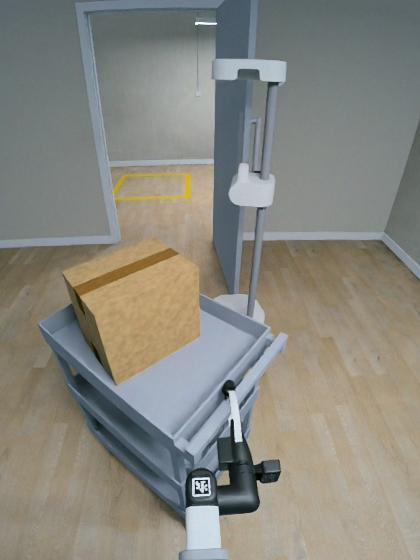

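Request:
move(r2={"base":{"strafe_m":0.35},"contact_limits":{"strafe_m":0.9}}, blocking=false)

Request:
wait(seconds=4, cameras=["r2_head_camera"])

Scene clock: 460.70 s.
move: r2 moving
r1.base_odometry: x=-1.650 y=-0.839 heading=+1.146
r1.turned_by_wheels: +0.000
r1.turned_by_imu: +0.000
r1.base_tilt: forward=-1.5 right=+1.2
r1.lidar_m: 0.30 4.27 1.66 2.86 2.89 0.58 0.62 3.38 2.09 1.82 1.86 1.51
r1.base_status: not commanded
r1.joint_positions: lift_m=+0.800 arm_m=+0.000 wrist_yaw_rad=+0.021 wrist_pitch_rad=+0.001 wrist_roll_rad=+0.000 gripper_m=-0.029
r1.joint_status: not commanded
r1.measured_speeds: all 0
r1.motor_effort: lift_m=+23(23) arm_m=-9(9) wheel_0=+14(15) wheel_1=-4(4) wheel_2=+19(19)
r1.servo_current: wrist_yaw_rad=124(130) wrist_pitch_rad=39(46) wrist_roll_rad=52(59) gripper_m=65(78)
r1.contact_limits: translate_m 0.9
r1.hand_pose: x=+0.4615 y=-0.0813 z=+0.9775 quat_wxyz=(+1.000, +0.000, +0.001, +0.011) (m; r1's base frame)
r1.wrist_depth_mm: - 251 168 169 - - - / 118 211 169 169 - - - / 118 208 171 169 - - - / 116 203 175 169 - - - / 114 198 430 169 - - - / 112 191 176 173 - - - / 110 145 175 168 139 - -
r2.base_odometry: x=-1.589 y=-0.196 heading=-2.902
r2.turned_by_wheels: -0.001
r2.turned_by_imu: -0.001
r2.base_tilt: forward=-0.7 right=+0.1
r2.lidar_m: 0.40 0.51 2.74 2.61 2.69 3.03 2.90 2.98 2.21 2.13 2.23 0.61
r2.base_status: strafe_m moving
r2.joint_positions: lift_m=+0.688 arm_m=+0.120 wrist_yaw_rad=-0.009 wrist_pitch_rad=+0.003 wrist_roll_rad=+1.569 gripper_m=-0.029
r2.joint_status: not commanded
r2.measured_speeds: translate_m=+0.002 strafe_m=+0.141 rotate_rad=-0.012 lift_m=+0.000 arm_m=+0.000 wrist_yaw_rad=-0.041 wrist_pitch_rad=+0.000 wrist_roll_rad=+0.000
r2.motor_effort: lift_m=+20(21) arm_m=+4(4) wheel_0=-19(19) wheel_1=+9(11) wheel_2=-3(3)
r2.servo_current: wrist_yaw_rad=65(65) wrist_pitch_rad=39(46) wrist_roll_rad=33(59) gripper_m=85(91)
r2.contact_limits: strafe_m 0.9
r2.hand_pose: x=+0.5785 y=-0.0900 z=+0.8652 quat_wxyz=(+0.708, +0.707, -0.002, -0.004) (m; r2's base frame)
r2.wrist_depth_mm: - - - - - 1618 1160 / - - - 377 - 1708 1160 / - - - 353 407 421 421 / - - - 218 315 1281 504 / - - - 183 256 1808 - / - - 187 154 179 676 - / - 421 410 - 200 - -
pictures: none

Scene clock: 462.70 s.
earlier move: r2 done
r1.base_odometry: x=-1.650 y=-0.839 heading=+1.146
r1.turned_by_wheels: +0.000
r1.turned_by_imu: +0.000
r1.base_tilt: forward=-1.5 right=+1.2
r1.lidar_m: 0.28 4.27 1.67 2.88 0.56 0.57 0.78 3.38 2.09 1.84 1.84 1.52
r1.base_status: not commanded
r1.joint_positions: lift_m=+0.800 arm_m=+0.000 wrist_yaw_rad=+0.021 wrist_pitch_rad=+0.001 wrist_roll_rad=+0.000 gripper_m=-0.029
r1.joint_status: not commanded
r1.measured_speeds: all 0
r1.on_its_own: wrist_yaw_rad is at rest, and its servo_current (130 mA) is outside its rest range (0 to 104 mA)
r1.motor_effort: lift_m=+23(23) arm_m=-9(9) wheel_0=+15(15) wheel_1=-4(4) wheel_2=+19(19)
r1.servo_current: wrist_yaw_rad=130(150) wrist_pitch_rad=39(52) wrist_roll_rad=46(65) gripper_m=72(78)
r1.contact_limits: translate_m 0.9
r1.hand_pose: x=+0.4615 y=-0.0813 z=+0.9775 quat_wxyz=(+1.000, +0.000, +0.001, +0.011) (m; r1's base frame)
r1.wrist_depth_mm: - 251 169 170 - - - / 119 211 169 170 - - - / 118 208 171 169 - - - / 116 204 174 169 - - - / 114 197 179 169 - - - / 112 191 176 173 - - - / 110 145 175 168 139 - -
r2.base_odometry: x=-1.514 y=-0.501 heading=-2.901
r2.turned_by_wheels: +0.001
r2.turned_by_imu: -0.001
r2.base_tilt: forward=-0.7 right=+0.0
r2.lidar_m: 0.47 0.83 2.41 2.31 2.38 3.02 2.93 3.01 2.56 2.45 2.54 0.57
r2.base_status: done
r2.joint_positions: lift_m=+0.688 arm_m=+0.120 wrist_yaw_rad=-0.001 wrist_pitch_rad=+0.003 wrist_roll_rad=+1.569 gripper_m=-0.029
r2.joint_status: not commanded
r2.measured_speeds: all 0
r2.motor_effort: lift_m=+21(21) arm_m=+4(4) wheel_0=-3(23) wheel_1=+1(11) wheel_2=-1(6)
r2.servo_current: wrist_yaw_rad=59(78) wrist_pitch_rad=46(46) wrist_roll_rad=52(59) gripper_m=85(91)
r2.contact_limits: strafe_m 0.9
r2.hand_pose: x=+0.5792 y=-0.0877 z=+0.8652 quat_wxyz=(+0.708, +0.707, +0.001, -0.001) (m; r2's base frame)
r2.wrist_depth_mm: - 1078 1060 239 324 336 332 / - - 1576 219 289 1182 - / - - - 205 271 1863 - / - - 466 195 258 820 - / - 459 455 184 241 831 - / - 445 185 172 178 - - / - 439 436 - 216 - -
wait: 2.00 of 4 s (r2 has come to rest)
pictures: r2_head_camera
Images, in order (width x height): r2_head_camera 420x560.

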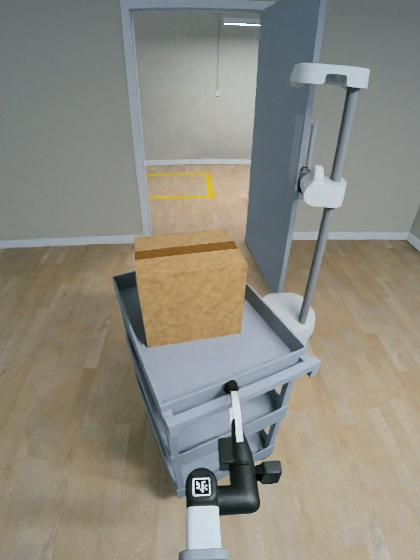

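Request:
move(r2={"base":{"translate_m":0.35,"strafe_m":0.27},"contact_limits":{"translate_m":0.9}}, blocking=false)

Request:
wait(seconds=5, cameras=["r2_head_camera"])

Scene clock: 479.33 s.
move: r2 moving
r1.base_odometry: x=-1.650 y=-0.839 heading=+1.146
r1.turned_by_wheels: +0.000
r1.turned_by_imu: +0.000
r1.base_tilt: forward=-1.6 right=+1.2
r1.lidar_m: 0.30 4.28 1.66 2.87 0.56 0.56 0.79 3.39 2.08 1.84 1.85 1.52
r1.base_status: not commanded
r1.joint_positions: lift_m=+0.800 arm_m=+0.000 wrist_yaw_rad=+0.021 wrist_pitch_rad=+0.001 wrist_roll_rad=+0.000 gripper_m=-0.029
r1.joint_status: not commanded
r1.measured_speeds: all 0
r1.motor_effort: lift_m=+23(23) arm_m=-9(9) wheel_0=+15(15) wheel_1=-4(4) wheel_2=+19(19)
r1.servo_current: wrist_yaw_rad=124(137) wrist_pitch_rad=33(46) wrist_roll_rad=65(65) gripper_m=72(72)
r1.contact_limits: translate_m 0.9
r1.hand_pose: x=+0.4615 y=-0.0813 z=+0.9775 quat_wxyz=(+1.000, +0.000, +0.001, +0.011) (m; r1's base frame)
r1.wrist_depth_mm: - 251 168 170 - - - / 118 211 169 169 - - - / 118 208 170 169 - - - / 116 203 174 169 - - - / 114 198 430 169 - - - / 112 191 176 173 - - - / 110 145 175 168 140 - -
r2.base_odometry: x=-1.535 y=-0.527 heading=-2.903
r2.turned_by_wheels: -0.002
r2.turned_by_imu: -0.002
r2.base_tilt: forward=-0.7 right=+0.1
r2.lidar_m: 0.46 0.94 2.40 2.26 2.37 3.09 2.95 3.05 2.59 2.46 2.56 0.57
r2.base_status: translate_m moving; strafe_m moving
r2.joint_positions: lift_m=+0.688 arm_m=+0.120 wrist_yaw_rad=-0.010 wrist_pitch_rad=+0.003 wrist_roll_rad=+1.569 gripper_m=-0.029
r2.joint_status: not commanded
r2.measured_speeds: translate_m=+0.104 strafe_m=+0.079 rotate_rad=+0.004 lift_m=+0.000 arm_m=+0.000 wrist_yaw_rad=-0.007 wrist_pitch_rad=+0.000 wrist_roll_rad=+0.000
r2.motor_effort: lift_m=+21(21) arm_m=+4(4) wheel_0=-10(10) wheel_1=+11(12) wheel_2=-23(23)
r2.servo_current: wrist_yaw_rad=59(59) wrist_pitch_rad=33(46) wrist_roll_rad=46(52) gripper_m=91(91)
r2.contact_limits: translate_m 0.9
r2.hand_pose: x=+0.5784 y=-0.0903 z=+0.8652 quat_wxyz=(+0.708, +0.707, -0.003, -0.004) (m; r2's base frame)
r2.wrist_depth_mm: - - - 315 332 345 343 / - - 1618 226 296 1229 - / - - - 206 274 1661 539 / - - - 195 258 798 - / - 459 455 180 239 831 - / - 445 185 169 179 - - / - 433 427 - 212 - -
pictures: none

Scene clock: 481.70 s.
earlier move: r2 done
r1.base_odometry: x=-1.650 y=-0.839 heading=+1.146
r1.turned_by_wheels: +0.000
r1.turned_by_imu: +0.000
r1.base_tilt: forward=-1.5 right=+1.3
r1.lidar_m: 0.28 4.27 1.67 0.67 0.63 0.68 - 3.36 2.09 1.83 1.84 1.50
r1.base_status: not commanded
r1.joint_positions: lift_m=+0.800 arm_m=+0.000 wrist_yaw_rad=+0.021 wrist_pitch_rad=+0.001 wrist_roll_rad=+0.000 gripper_m=-0.029
r1.joint_status: not commanded
r1.measured_speeds: all 0
r1.on_its_own: wrist_yaw_rad is at rest, and its servo_current (124 mA) is outside its rest range (0 to 104 mA)
r1.motor_effort: lift_m=+23(23) arm_m=-9(9) wheel_0=+15(15) wheel_1=-4(4) wheel_2=+19(19)
r1.servo_current: wrist_yaw_rad=124(150) wrist_pitch_rad=39(52) wrist_roll_rad=46(65) gripper_m=72(78)
r1.contact_limits: translate_m 0.9
r1.hand_pose: x=+0.4615 y=-0.0813 z=+0.9775 quat_wxyz=(+1.000, +0.000, +0.001, +0.011) (m; r1's base frame)
r1.wrist_depth_mm: - 251 168 170 - - - / 118 211 169 169 - - - / 117 208 171 169 - - - / 116 202 174 169 - - - / 114 197 179 168 - - - / 112 191 176 173 - - - / 110 145 175 168 139 - -
r2.base_odometry: x=-1.790 y=-0.846 heading=-2.902
r2.turned_by_wheels: +0.001
r2.turned_by_imu: +0.001
r2.base_tilt: forward=-0.7 right=+0.1
r2.lidar_m: 0.46 2.65 2.13 2.02 2.13 2.89 3.30 3.35 2.80 2.70 2.80 0.58
r2.base_status: done
r2.joint_positions: lift_m=+0.688 arm_m=+0.120 wrist_yaw_rad=-0.004 wrist_pitch_rad=+0.003 wrist_roll_rad=+1.569 gripper_m=-0.029
r2.joint_status: not commanded
r2.measured_speeds: all 0
r2.motor_effort: lift_m=+21(21) arm_m=+4(4) wheel_0=-3(10) wheel_1=+3(13) wheel_2=-3(23)
r2.servo_current: wrist_yaw_rad=52(72) wrist_pitch_rad=39(52) wrist_roll_rad=52(59) gripper_m=91(91)
r2.contact_limits: translate_m 0.9
r2.hand_pose: x=+0.5789 y=-0.0886 z=+0.8652 quat_wxyz=(+0.708, +0.707, +0.000, -0.002) (m; r2's base frame)
r2.wrist_depth_mm: - - - 217 291 1366 1182 / - - - 207 273 1708 496 / - - - 196 260 1661 - / - - 455 188 248 854 - / - 455 449 181 237 842 - / - 449 186 170 177 - - / - - 442 - 220 - -
wait: 2.37 of 5 s (r2 has come to rest)
pictures: r2_head_camera
Images, in order (width x height): r2_head_camera 420x560.

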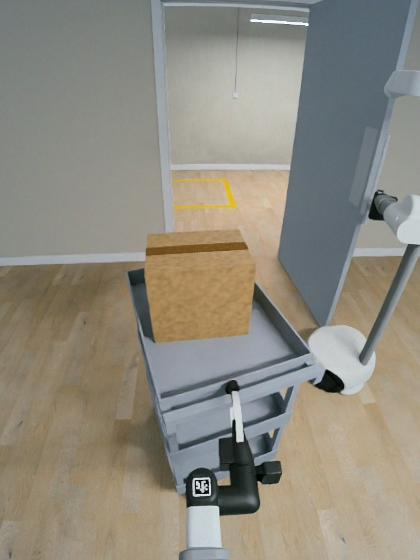

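Request:
move(r2={"base":{"strafe_m":0.25},"contact_limits":{"strafe_m":0.9}}, blocking=false)

Request:
wait(seconds=4, cameras=["r2_head_camera"])

Scene clock: 489.70 s.
move: r2 moving
r1.base_odometry: x=-1.650 y=-0.839 heading=+1.146
r1.turned_by_wheels: +0.000
r1.turned_by_imu: +0.000
r1.base_tilt: forward=-1.5 right=+1.2
r1.lidar_m: 0.30 4.27 1.67 0.65 0.64 0.67 - 3.38 2.07 1.83 1.86 1.48
r1.base_status: not commanded
r1.joint_positions: lift_m=+0.800 arm_m=+0.000 wrist_yaw_rad=+0.021 wrist_pitch_rad=+0.001 wrist_roll_rad=+0.000 gripper_m=-0.029
r1.joint_status: not commanded
r1.measured_speeds: all 0
r1.motor_effort: lift_m=+23(23) arm_m=-9(9) wheel_0=+14(15) wheel_1=-4(4) wheel_2=+19(19)
r1.servo_current: wrist_yaw_rad=111(143) wrist_pitch_rad=39(52) wrist_roll_rad=46(52) gripper_m=65(72)
r1.contact_limits: translate_m 0.9
r1.hand_pose: x=+0.4615 y=-0.0813 z=+0.9775 quat_wxyz=(+1.000, +0.000, +0.001, +0.011) (m; r1's base frame)
r1.wrist_depth_mm: - 251 168 170 - - - / 119 211 169 170 - - - / 117 208 171 169 - - - / 116 204 174 169 - - - / 114 198 179 168 - - - / 112 191 176 173 - - - / 110 145 176 168 139 - -
r2.base_odometry: x=-1.782 y=-0.881 heading=-2.903
r2.turned_by_wheels: -0.001
r2.turned_by_imu: -0.001
r2.base_tilt: forward=-0.7 right=+0.1
r2.lidar_m: 0.46 2.65 2.10 1.99 2.09 2.82 3.29 3.36 2.85 2.75 2.87 0.55
r2.base_status: strafe_m moving
r2.joint_positions: lift_m=+0.688 arm_m=+0.120 wrist_yaw_rad=-0.011 wrist_pitch_rad=+0.003 wrist_roll_rad=+1.569 gripper_m=-0.029
r2.joint_status: not commanded
r2.measured_speeds: translate_m=-0.001 strafe_m=+0.141 rotate_rad=+0.003 lift_m=+0.000 arm_m=+0.000 wrist_yaw_rad=-0.017 wrist_pitch_rad=+0.000 wrist_roll_rad=+0.000
r2.motor_effort: lift_m=+21(21) arm_m=+4(4) wheel_0=-18(23) wheel_1=+9(10) wheel_2=+0(3)
r2.servo_current: wrist_yaw_rad=72(72) wrist_pitch_rad=46(46) wrist_roll_rad=59(59) gripper_m=85(91)
r2.contact_limits: strafe_m 0.9
r2.hand_pose: x=+0.5783 y=-0.0905 z=+0.8652 quat_wxyz=(+0.708, +0.707, -0.003, -0.005) (m; r2's base frame)
r2.wrist_depth_mm: - - - 218 291 1366 1160 / - - - 206 274 1708 500 / - - - 196 259 1708 - / - 455 462 186 248 820 - / - 455 449 179 236 831 - / - 449 186 171 175 - - / - 442 439 - 219 - -
pictures: none

Scene clock: 491.37 s.
earlier move: r2 done
r1.base_odometry: x=-1.650 y=-0.839 heading=+1.146
r1.turned_by_wheels: +0.000
r1.turned_by_imu: +0.000
r1.base_tilt: forward=-1.5 right=+1.2
r1.lidar_m: 0.30 4.27 1.66 0.69 0.68 0.86 - 3.35 2.10 1.84 1.84 1.53
r1.base_status: not commanded
r1.joint_positions: lift_m=+0.800 arm_m=+0.000 wrist_yaw_rad=+0.021 wrist_pitch_rad=+0.001 wrist_roll_rad=+0.000 gripper_m=-0.029
r1.joint_status: not commanded
r1.measured_speeds: all 0
r1.on_its_own: wrist_yaw_rad is at rest, and its servo_current (117 mA) is outside its rest range (0 to 104 mA)
r1.motor_effort: lift_m=+23(23) arm_m=-9(9) wheel_0=+15(15) wheel_1=-4(4) wheel_2=+19(19)
r1.servo_current: wrist_yaw_rad=117(143) wrist_pitch_rad=46(52) wrist_roll_rad=33(65) gripper_m=72(78)
r1.contact_limits: translate_m 0.9
r1.hand_pose: x=+0.4615 y=-0.0813 z=+0.9775 quat_wxyz=(+1.000, +0.000, +0.001, +0.011) (m; r1's base frame)
r1.wrist_depth_mm: - 250 169 170 - - - / 119 211 170 170 - - - / 118 208 171 169 - - - / 116 204 174 169 - - - / 114 198 179 169 - - - / 112 191 177 172 - - - / 110 145 175 168 139 - -
r2.base_odometry: x=-1.731 y=-1.088 heading=-2.902
r2.turned_by_wheels: +0.000
r2.turned_by_imu: +0.000
r2.base_tilt: forward=-0.7 right=+0.1
r2.lidar_m: 0.52 2.59 1.87 1.78 1.86 2.54 3.32 3.38 3.11 2.93 1.46 0.54
r2.base_status: done
r2.joint_positions: lift_m=+0.688 arm_m=+0.120 wrist_yaw_rad=-0.002 wrist_pitch_rad=+0.003 wrist_roll_rad=+1.569 gripper_m=-0.029
r2.joint_status: not commanded
r2.measured_speeds: all 0
r2.motor_effort: lift_m=+20(21) arm_m=+4(4) wheel_0=-5(23) wheel_1=+0(10) wheel_2=-1(3)
r2.servo_current: wrist_yaw_rad=59(72) wrist_pitch_rad=39(46) wrist_roll_rad=52(59) gripper_m=78(91)
r2.contact_limits: strafe_m 0.9
r2.hand_pose: x=+0.5791 y=-0.0880 z=+0.8652 quat_wxyz=(+0.708, +0.707, +0.000, -0.002) (m; r2's base frame)
r2.wrist_depth_mm: - - - 164 222 1618 - / - - - 166 225 750 - / - 433 430 167 227 831 - / - 455 449 229 229 831 - / - - 473 171 232 - - / - - 185 173 177 - - / - - - - - 1499 488
wait: 1.67 of 4 s (r2 has come to rest)
pictures: r2_head_camera
Images, in order (width x height): r2_head_camera 420x560.

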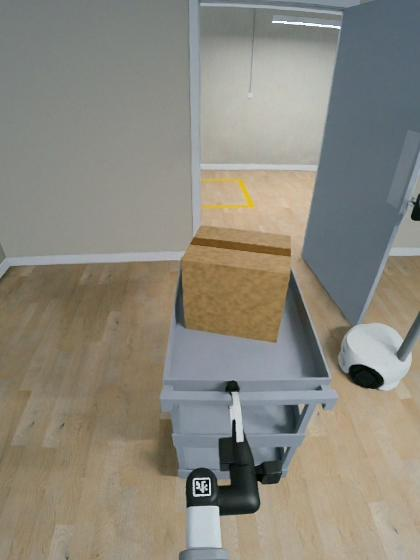

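Request:
move(r2={"base":{"strafe_m":0.15,"translate_m":0.1},"contact_limits":{"translate_m":0.9}}, blocking=false)

Request:
wait(seconds=4)

Request:
move(r2={"base":{"strafe_m":-0.08,"translate_m":0.35},"contact_limits":{"translate_m":0.9}}, blocking=false)

Request:
wait(seconds=4, cameras=["r2_head_camera"])

Scene clock: 499.27 s.
move: r2 moving
r1.base_odometry: x=-1.650 y=-0.839 heading=+1.146
r1.turned_by_wheels: +0.000
r1.turned_by_imu: +0.000
r1.base_tilt: forward=-1.5 right=+1.2
r1.lidar_m: 0.29 4.27 1.67 0.67 0.67 0.89 - 3.37 2.08 1.83 1.86 1.50
r1.base_status: not commanded
r1.joint_positions: lift_m=+0.800 arm_m=+0.000 wrist_yaw_rad=+0.021 wrist_pitch_rad=+0.001 wrist_roll_rad=+0.000 gripper_m=-0.029
r1.joint_status: not commanded
r1.measured_speeds: all 0
r1.motor_effort: lift_m=+23(23) arm_m=-9(9) wheel_0=+15(15) wheel_1=-4(4) wheel_2=+19(19)
r1.servo_current: wrist_yaw_rad=117(150) wrist_pitch_rad=46(52) wrist_roll_rad=46(59) gripper_m=65(72)
r1.contact_limits: translate_m 0.9
r1.hand_pose: x=+0.4615 y=-0.0813 z=+0.9775 quat_wxyz=(+1.000, +0.000, +0.001, +0.011) (m; r1's base frame)
r1.wrist_depth_mm: - 250 168 170 - - - / 119 211 169 170 - - - / 118 208 171 169 - - - / 116 203 174 169 - - - / 114 198 430 168 - - - / 112 192 176 172 - - - / 110 145 175 168 139 - -
r2.base_odometry: x=-1.742 y=-1.118 heading=-2.903
r2.turned_by_wheels: -0.001
r2.turned_by_imu: -0.001
r2.base_tilt: forward=-0.7 right=+0.1
r2.lidar_m: 0.51 2.58 1.83 1.75 1.83 2.42 3.30 3.41 3.14 2.98 1.48 0.53
r2.base_status: translate_m moving; strafe_m moving
r2.joint_positions: lift_m=+0.688 arm_m=+0.120 wrist_yaw_rad=-0.008 wrist_pitch_rad=+0.003 wrist_roll_rad=+1.569 gripper_m=-0.029
r2.joint_status: not commanded
r2.measured_speeds: translate_m=+0.068 strafe_m=+0.102 rotate_rad=-0.002 lift_m=+0.000 arm_m=+0.000 wrist_yaw_rad=+0.000 wrist_pitch_rad=+0.000 wrist_roll_rad=+0.000
r2.motor_effort: lift_m=+20(21) arm_m=+4(4) wheel_0=-6(13) wheel_1=+10(10) wheel_2=-19(20)
r2.servo_current: wrist_yaw_rad=52(65) wrist_pitch_rad=39(52) wrist_roll_rad=33(59) gripper_m=85(91)
r2.contact_limits: translate_m 0.9
r2.hand_pose: x=+0.5786 y=-0.0897 z=+0.8652 quat_wxyz=(+0.708, +0.707, -0.002, -0.004) (m; r2's base frame)
r2.wrist_depth_mm: - - - 162 222 1618 - / - - - 164 223 788 - / - 433 427 166 225 809 - / - 455 445 167 228 820 - / - - 469 169 229 - - / - - 185 171 180 - - / - - - - 235 1618 500
pictures: none

Scene clock: 500.77 s.
earlier move: r2 done
r1.base_odometry: x=-1.650 y=-0.839 heading=+1.146
r1.turned_by_wheels: +0.000
r1.turned_by_imu: +0.000
r1.base_tilt: forward=-1.5 right=+1.3
r1.lidar_m: 0.29 4.28 1.68 0.70 0.71 1.09 - 3.36 2.09 1.84 1.85 1.50
r1.base_status: not commanded
r1.joint_positions: lift_m=+0.800 arm_m=+0.000 wrist_yaw_rad=+0.021 wrist_pitch_rad=+0.001 wrist_roll_rad=+0.000 gripper_m=-0.029
r1.joint_status: not commanded
r1.measured_speeds: all 0
r1.on_its_own: wrist_yaw_rad is at rest, and its servo_current (117 mA) is outside its rest range (0 to 104 mA)
r1.motor_effort: lift_m=+23(23) arm_m=-9(9) wheel_0=+14(15) wheel_1=-4(5) wheel_2=+19(19)
r1.servo_current: wrist_yaw_rad=117(150) wrist_pitch_rad=52(52) wrist_roll_rad=33(59) gripper_m=65(78)
r1.contact_limits: translate_m 0.9
r1.hand_pose: x=+0.4615 y=-0.0813 z=+0.9775 quat_wxyz=(+1.000, +0.000, +0.001, +0.011) (m; r1's base frame)
r1.wrist_depth_mm: - 251 168 170 - - - / 118 211 170 170 - - - / 118 208 171 169 - - - / 116 203 174 168 - - - / 114 197 179 169 - - - / 112 191 176 174 - - - / 110 145 175 168 139 - -
r2.base_odometry: x=-1.793 y=-1.258 heading=-2.902
r2.turned_by_wheels: +0.001
r2.turned_by_imu: +0.002
r2.base_tilt: forward=-0.6 right=+0.0
r2.lidar_m: 0.52 2.36 1.73 1.62 1.70 2.27 3.41 3.50 3.24 3.12 1.45 0.51
r2.base_status: done
r2.joint_positions: lift_m=+0.688 arm_m=+0.120 wrist_yaw_rad=-0.003 wrist_pitch_rad=+0.003 wrist_roll_rad=+1.569 gripper_m=-0.029
r2.joint_status: not commanded
r2.measured_speeds: all 0
r2.motor_effort: lift_m=+21(21) arm_m=+4(4) wheel_0=+1(13) wheel_1=+4(13) wheel_2=-8(20)
r2.servo_current: wrist_yaw_rad=39(72) wrist_pitch_rad=39(52) wrist_roll_rad=59(59) gripper_m=85(91)
r2.contact_limits: translate_m 0.9
r2.hand_pose: x=+0.5790 y=-0.0882 z=+0.8652 quat_wxyz=(+0.708, +0.707, +0.000, -0.002) (m; r2's base frame)
r2.wrist_depth_mm: - - 477 132 187 - - / - 387 389 138 196 - - / - 427 424 144 207 - - / - 473 459 153 216 - - / - - 504 161 227 - - / - - 186 170 178 1618 488 / - - - - - 1618 1182
wait: 1.50 of 4 s (r2 has come to rest)
pictures: none

Scene clock: 501.27 s.
move: r2 moving
r1.base_odometry: x=-1.650 y=-0.839 heading=+1.146
r1.turned_by_wheels: +0.000
r1.turned_by_imu: +0.000
r1.base_tilt: forward=-1.5 right=+1.2
r1.lidar_m: 0.29 4.28 1.66 0.70 0.72 1.11 - 3.34 2.06 1.83 1.84 1.51
r1.base_status: not commanded
r1.joint_positions: lift_m=+0.800 arm_m=+0.000 wrist_yaw_rad=+0.021 wrist_pitch_rad=+0.001 wrist_roll_rad=+0.000 gripper_m=-0.029
r1.joint_status: not commanded
r1.measured_speeds: all 0
r1.motor_effort: lift_m=+23(23) arm_m=-9(9) wheel_0=+14(15) wheel_1=-4(4) wheel_2=+19(19)
r1.servo_current: wrist_yaw_rad=117(143) wrist_pitch_rad=46(46) wrist_roll_rad=46(59) gripper_m=65(72)
r1.contact_limits: translate_m 0.9
r1.hand_pose: x=+0.4615 y=-0.0813 z=+0.9775 quat_wxyz=(+1.000, +0.000, +0.001, +0.011) (m; r1's base frame)
r1.wrist_depth_mm: - 251 168 169 - - - / 119 211 169 170 - - - / 118 208 171 169 - - - / 116 202 174 169 - - - / 114 197 179 168 - - - / 112 191 177 173 - - - / 110 145 175 168 139 - -
r2.base_odometry: x=-1.825 y=-1.258 heading=-2.902
r2.turned_by_wheels: +0.001
r2.turned_by_imu: +0.002
r2.base_tilt: forward=-0.7 right=+0.0
r2.lidar_m: 0.53 2.37 1.71 1.62 1.71 2.27 3.47 3.51 3.23 3.12 1.43 0.50
r2.base_status: translate_m moving; strafe_m moving
r2.joint_positions: lift_m=+0.688 arm_m=+0.120 wrist_yaw_rad=-0.002 wrist_pitch_rad=+0.003 wrist_roll_rad=+1.569 gripper_m=-0.029
r2.joint_status: not commanded
r2.measured_speeds: translate_m=+0.122 strafe_m=-0.026 rotate_rad=+0.004 lift_m=+0.000 arm_m=+0.000 wrist_yaw_rad=+0.018 wrist_pitch_rad=+0.000 wrist_roll_rad=+0.000
r2.motor_effort: lift_m=+21(21) arm_m=+4(4) wheel_0=+12(17) wheel_1=+7(10) wheel_2=-15(17)
r2.servo_current: wrist_yaw_rad=59(59) wrist_pitch_rad=46(46) wrist_roll_rad=33(59) gripper_m=91(91)
r2.contact_limits: translate_m 0.9
r2.hand_pose: x=+0.5791 y=-0.0879 z=+0.8652 quat_wxyz=(+0.708, +0.707, +0.000, -0.002) (m; r2's base frame)
r2.wrist_depth_mm: - 469 459 130 183 - - / - 387 384 134 192 - - / - 424 415 141 203 - - / - 469 455 150 215 - - / - - 504 157 224 - - / - - 187 165 180 1576 488 / - - - - - 1756 1205
pictures: none

Scene clock: 503.43 s.
earlier move: r2 done
r1.base_odometry: x=-1.650 y=-0.839 heading=+1.146
r1.turned_by_wheels: +0.000
r1.turned_by_imu: +0.000
r1.base_tilt: forward=-1.5 right=+1.2
r1.lidar_m: 0.30 4.28 0.83 0.77 0.79 1.17 - 3.38 2.09 1.84 1.86 1.51
r1.base_status: not commanded
r1.joint_positions: lift_m=+0.800 arm_m=+0.000 wrist_yaw_rad=+0.021 wrist_pitch_rad=+0.001 wrist_roll_rad=+0.000 gripper_m=-0.029
r1.joint_status: not commanded
r1.measured_speeds: all 0
r1.on_its_own: wrist_yaw_rad is at rest, and its servo_current (137 mA) is outside its rest range (0 to 104 mA)
r1.motor_effort: lift_m=+23(23) arm_m=-9(9) wheel_0=+14(15) wheel_1=-4(5) wheel_2=+19(19)
r1.servo_current: wrist_yaw_rad=137(143) wrist_pitch_rad=46(46) wrist_roll_rad=46(72) gripper_m=72(78)
r1.contact_limits: translate_m 0.9
r1.hand_pose: x=+0.4615 y=-0.0813 z=+0.9775 quat_wxyz=(+1.000, +0.000, +0.001, +0.011) (m; r1's base frame)
r1.wrist_depth_mm: - 250 168 170 - - - / 119 211 169 169 - - - / 118 208 171 169 - - - / 116 202 174 169 - - - / 114 197 179 168 - - - / 112 191 176 173 - - - / 110 145 175 168 139 - -
r2.base_odometry: x=-2.151 y=-1.263 heading=-2.901
r2.turned_by_wheels: +0.000
r2.turned_by_imu: +0.003
r2.base_tilt: forward=-0.7 right=+0.0
r2.lidar_m: 0.52 2.19 1.78 1.70 1.78 2.36 3.80 3.86 3.15 3.01 1.18 0.53
r2.base_status: done
r2.joint_positions: lift_m=+0.688 arm_m=+0.120 wrist_yaw_rad=+0.004 wrist_pitch_rad=+0.003 wrist_roll_rad=+1.569 gripper_m=-0.029
r2.joint_status: not commanded
r2.measured_speeds: all 0
r2.motor_effort: lift_m=+20(21) arm_m=+4(4) wheel_0=+6(20) wheel_1=+6(11) wheel_2=+0(17)
r2.servo_current: wrist_yaw_rad=52(59) wrist_pitch_rad=39(52) wrist_roll_rad=46(65) gripper_m=91(91)
r2.contact_limits: translate_m 0.9
r2.hand_pose: x=+0.5796 y=-0.0862 z=+0.8652 quat_wxyz=(+0.708, +0.707, +0.002, +0.001) (m; r2's base frame)
r2.wrist_depth_mm: 1708 - - 156 212 1430 - / 1708 - 436 158 216 - - / 1756 424 421 162 221 - - / - 449 449 165 226 831 - / - 477 477 169 230 - - / - 500 183 171 178 1576 - / - - - - - 1430 488
wait: 2.17 of 4 s (r2 has come to rest)
pictures: r2_head_camera
Images, in order (width x height): r2_head_camera 420x560.

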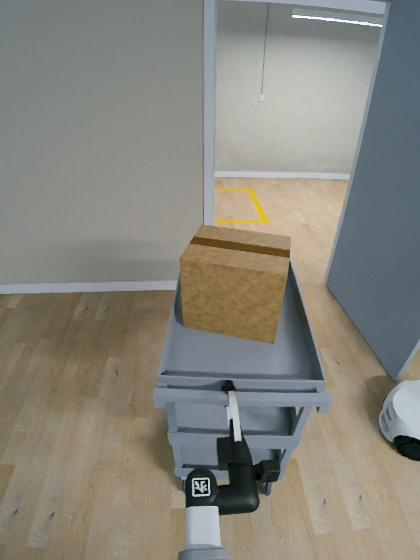

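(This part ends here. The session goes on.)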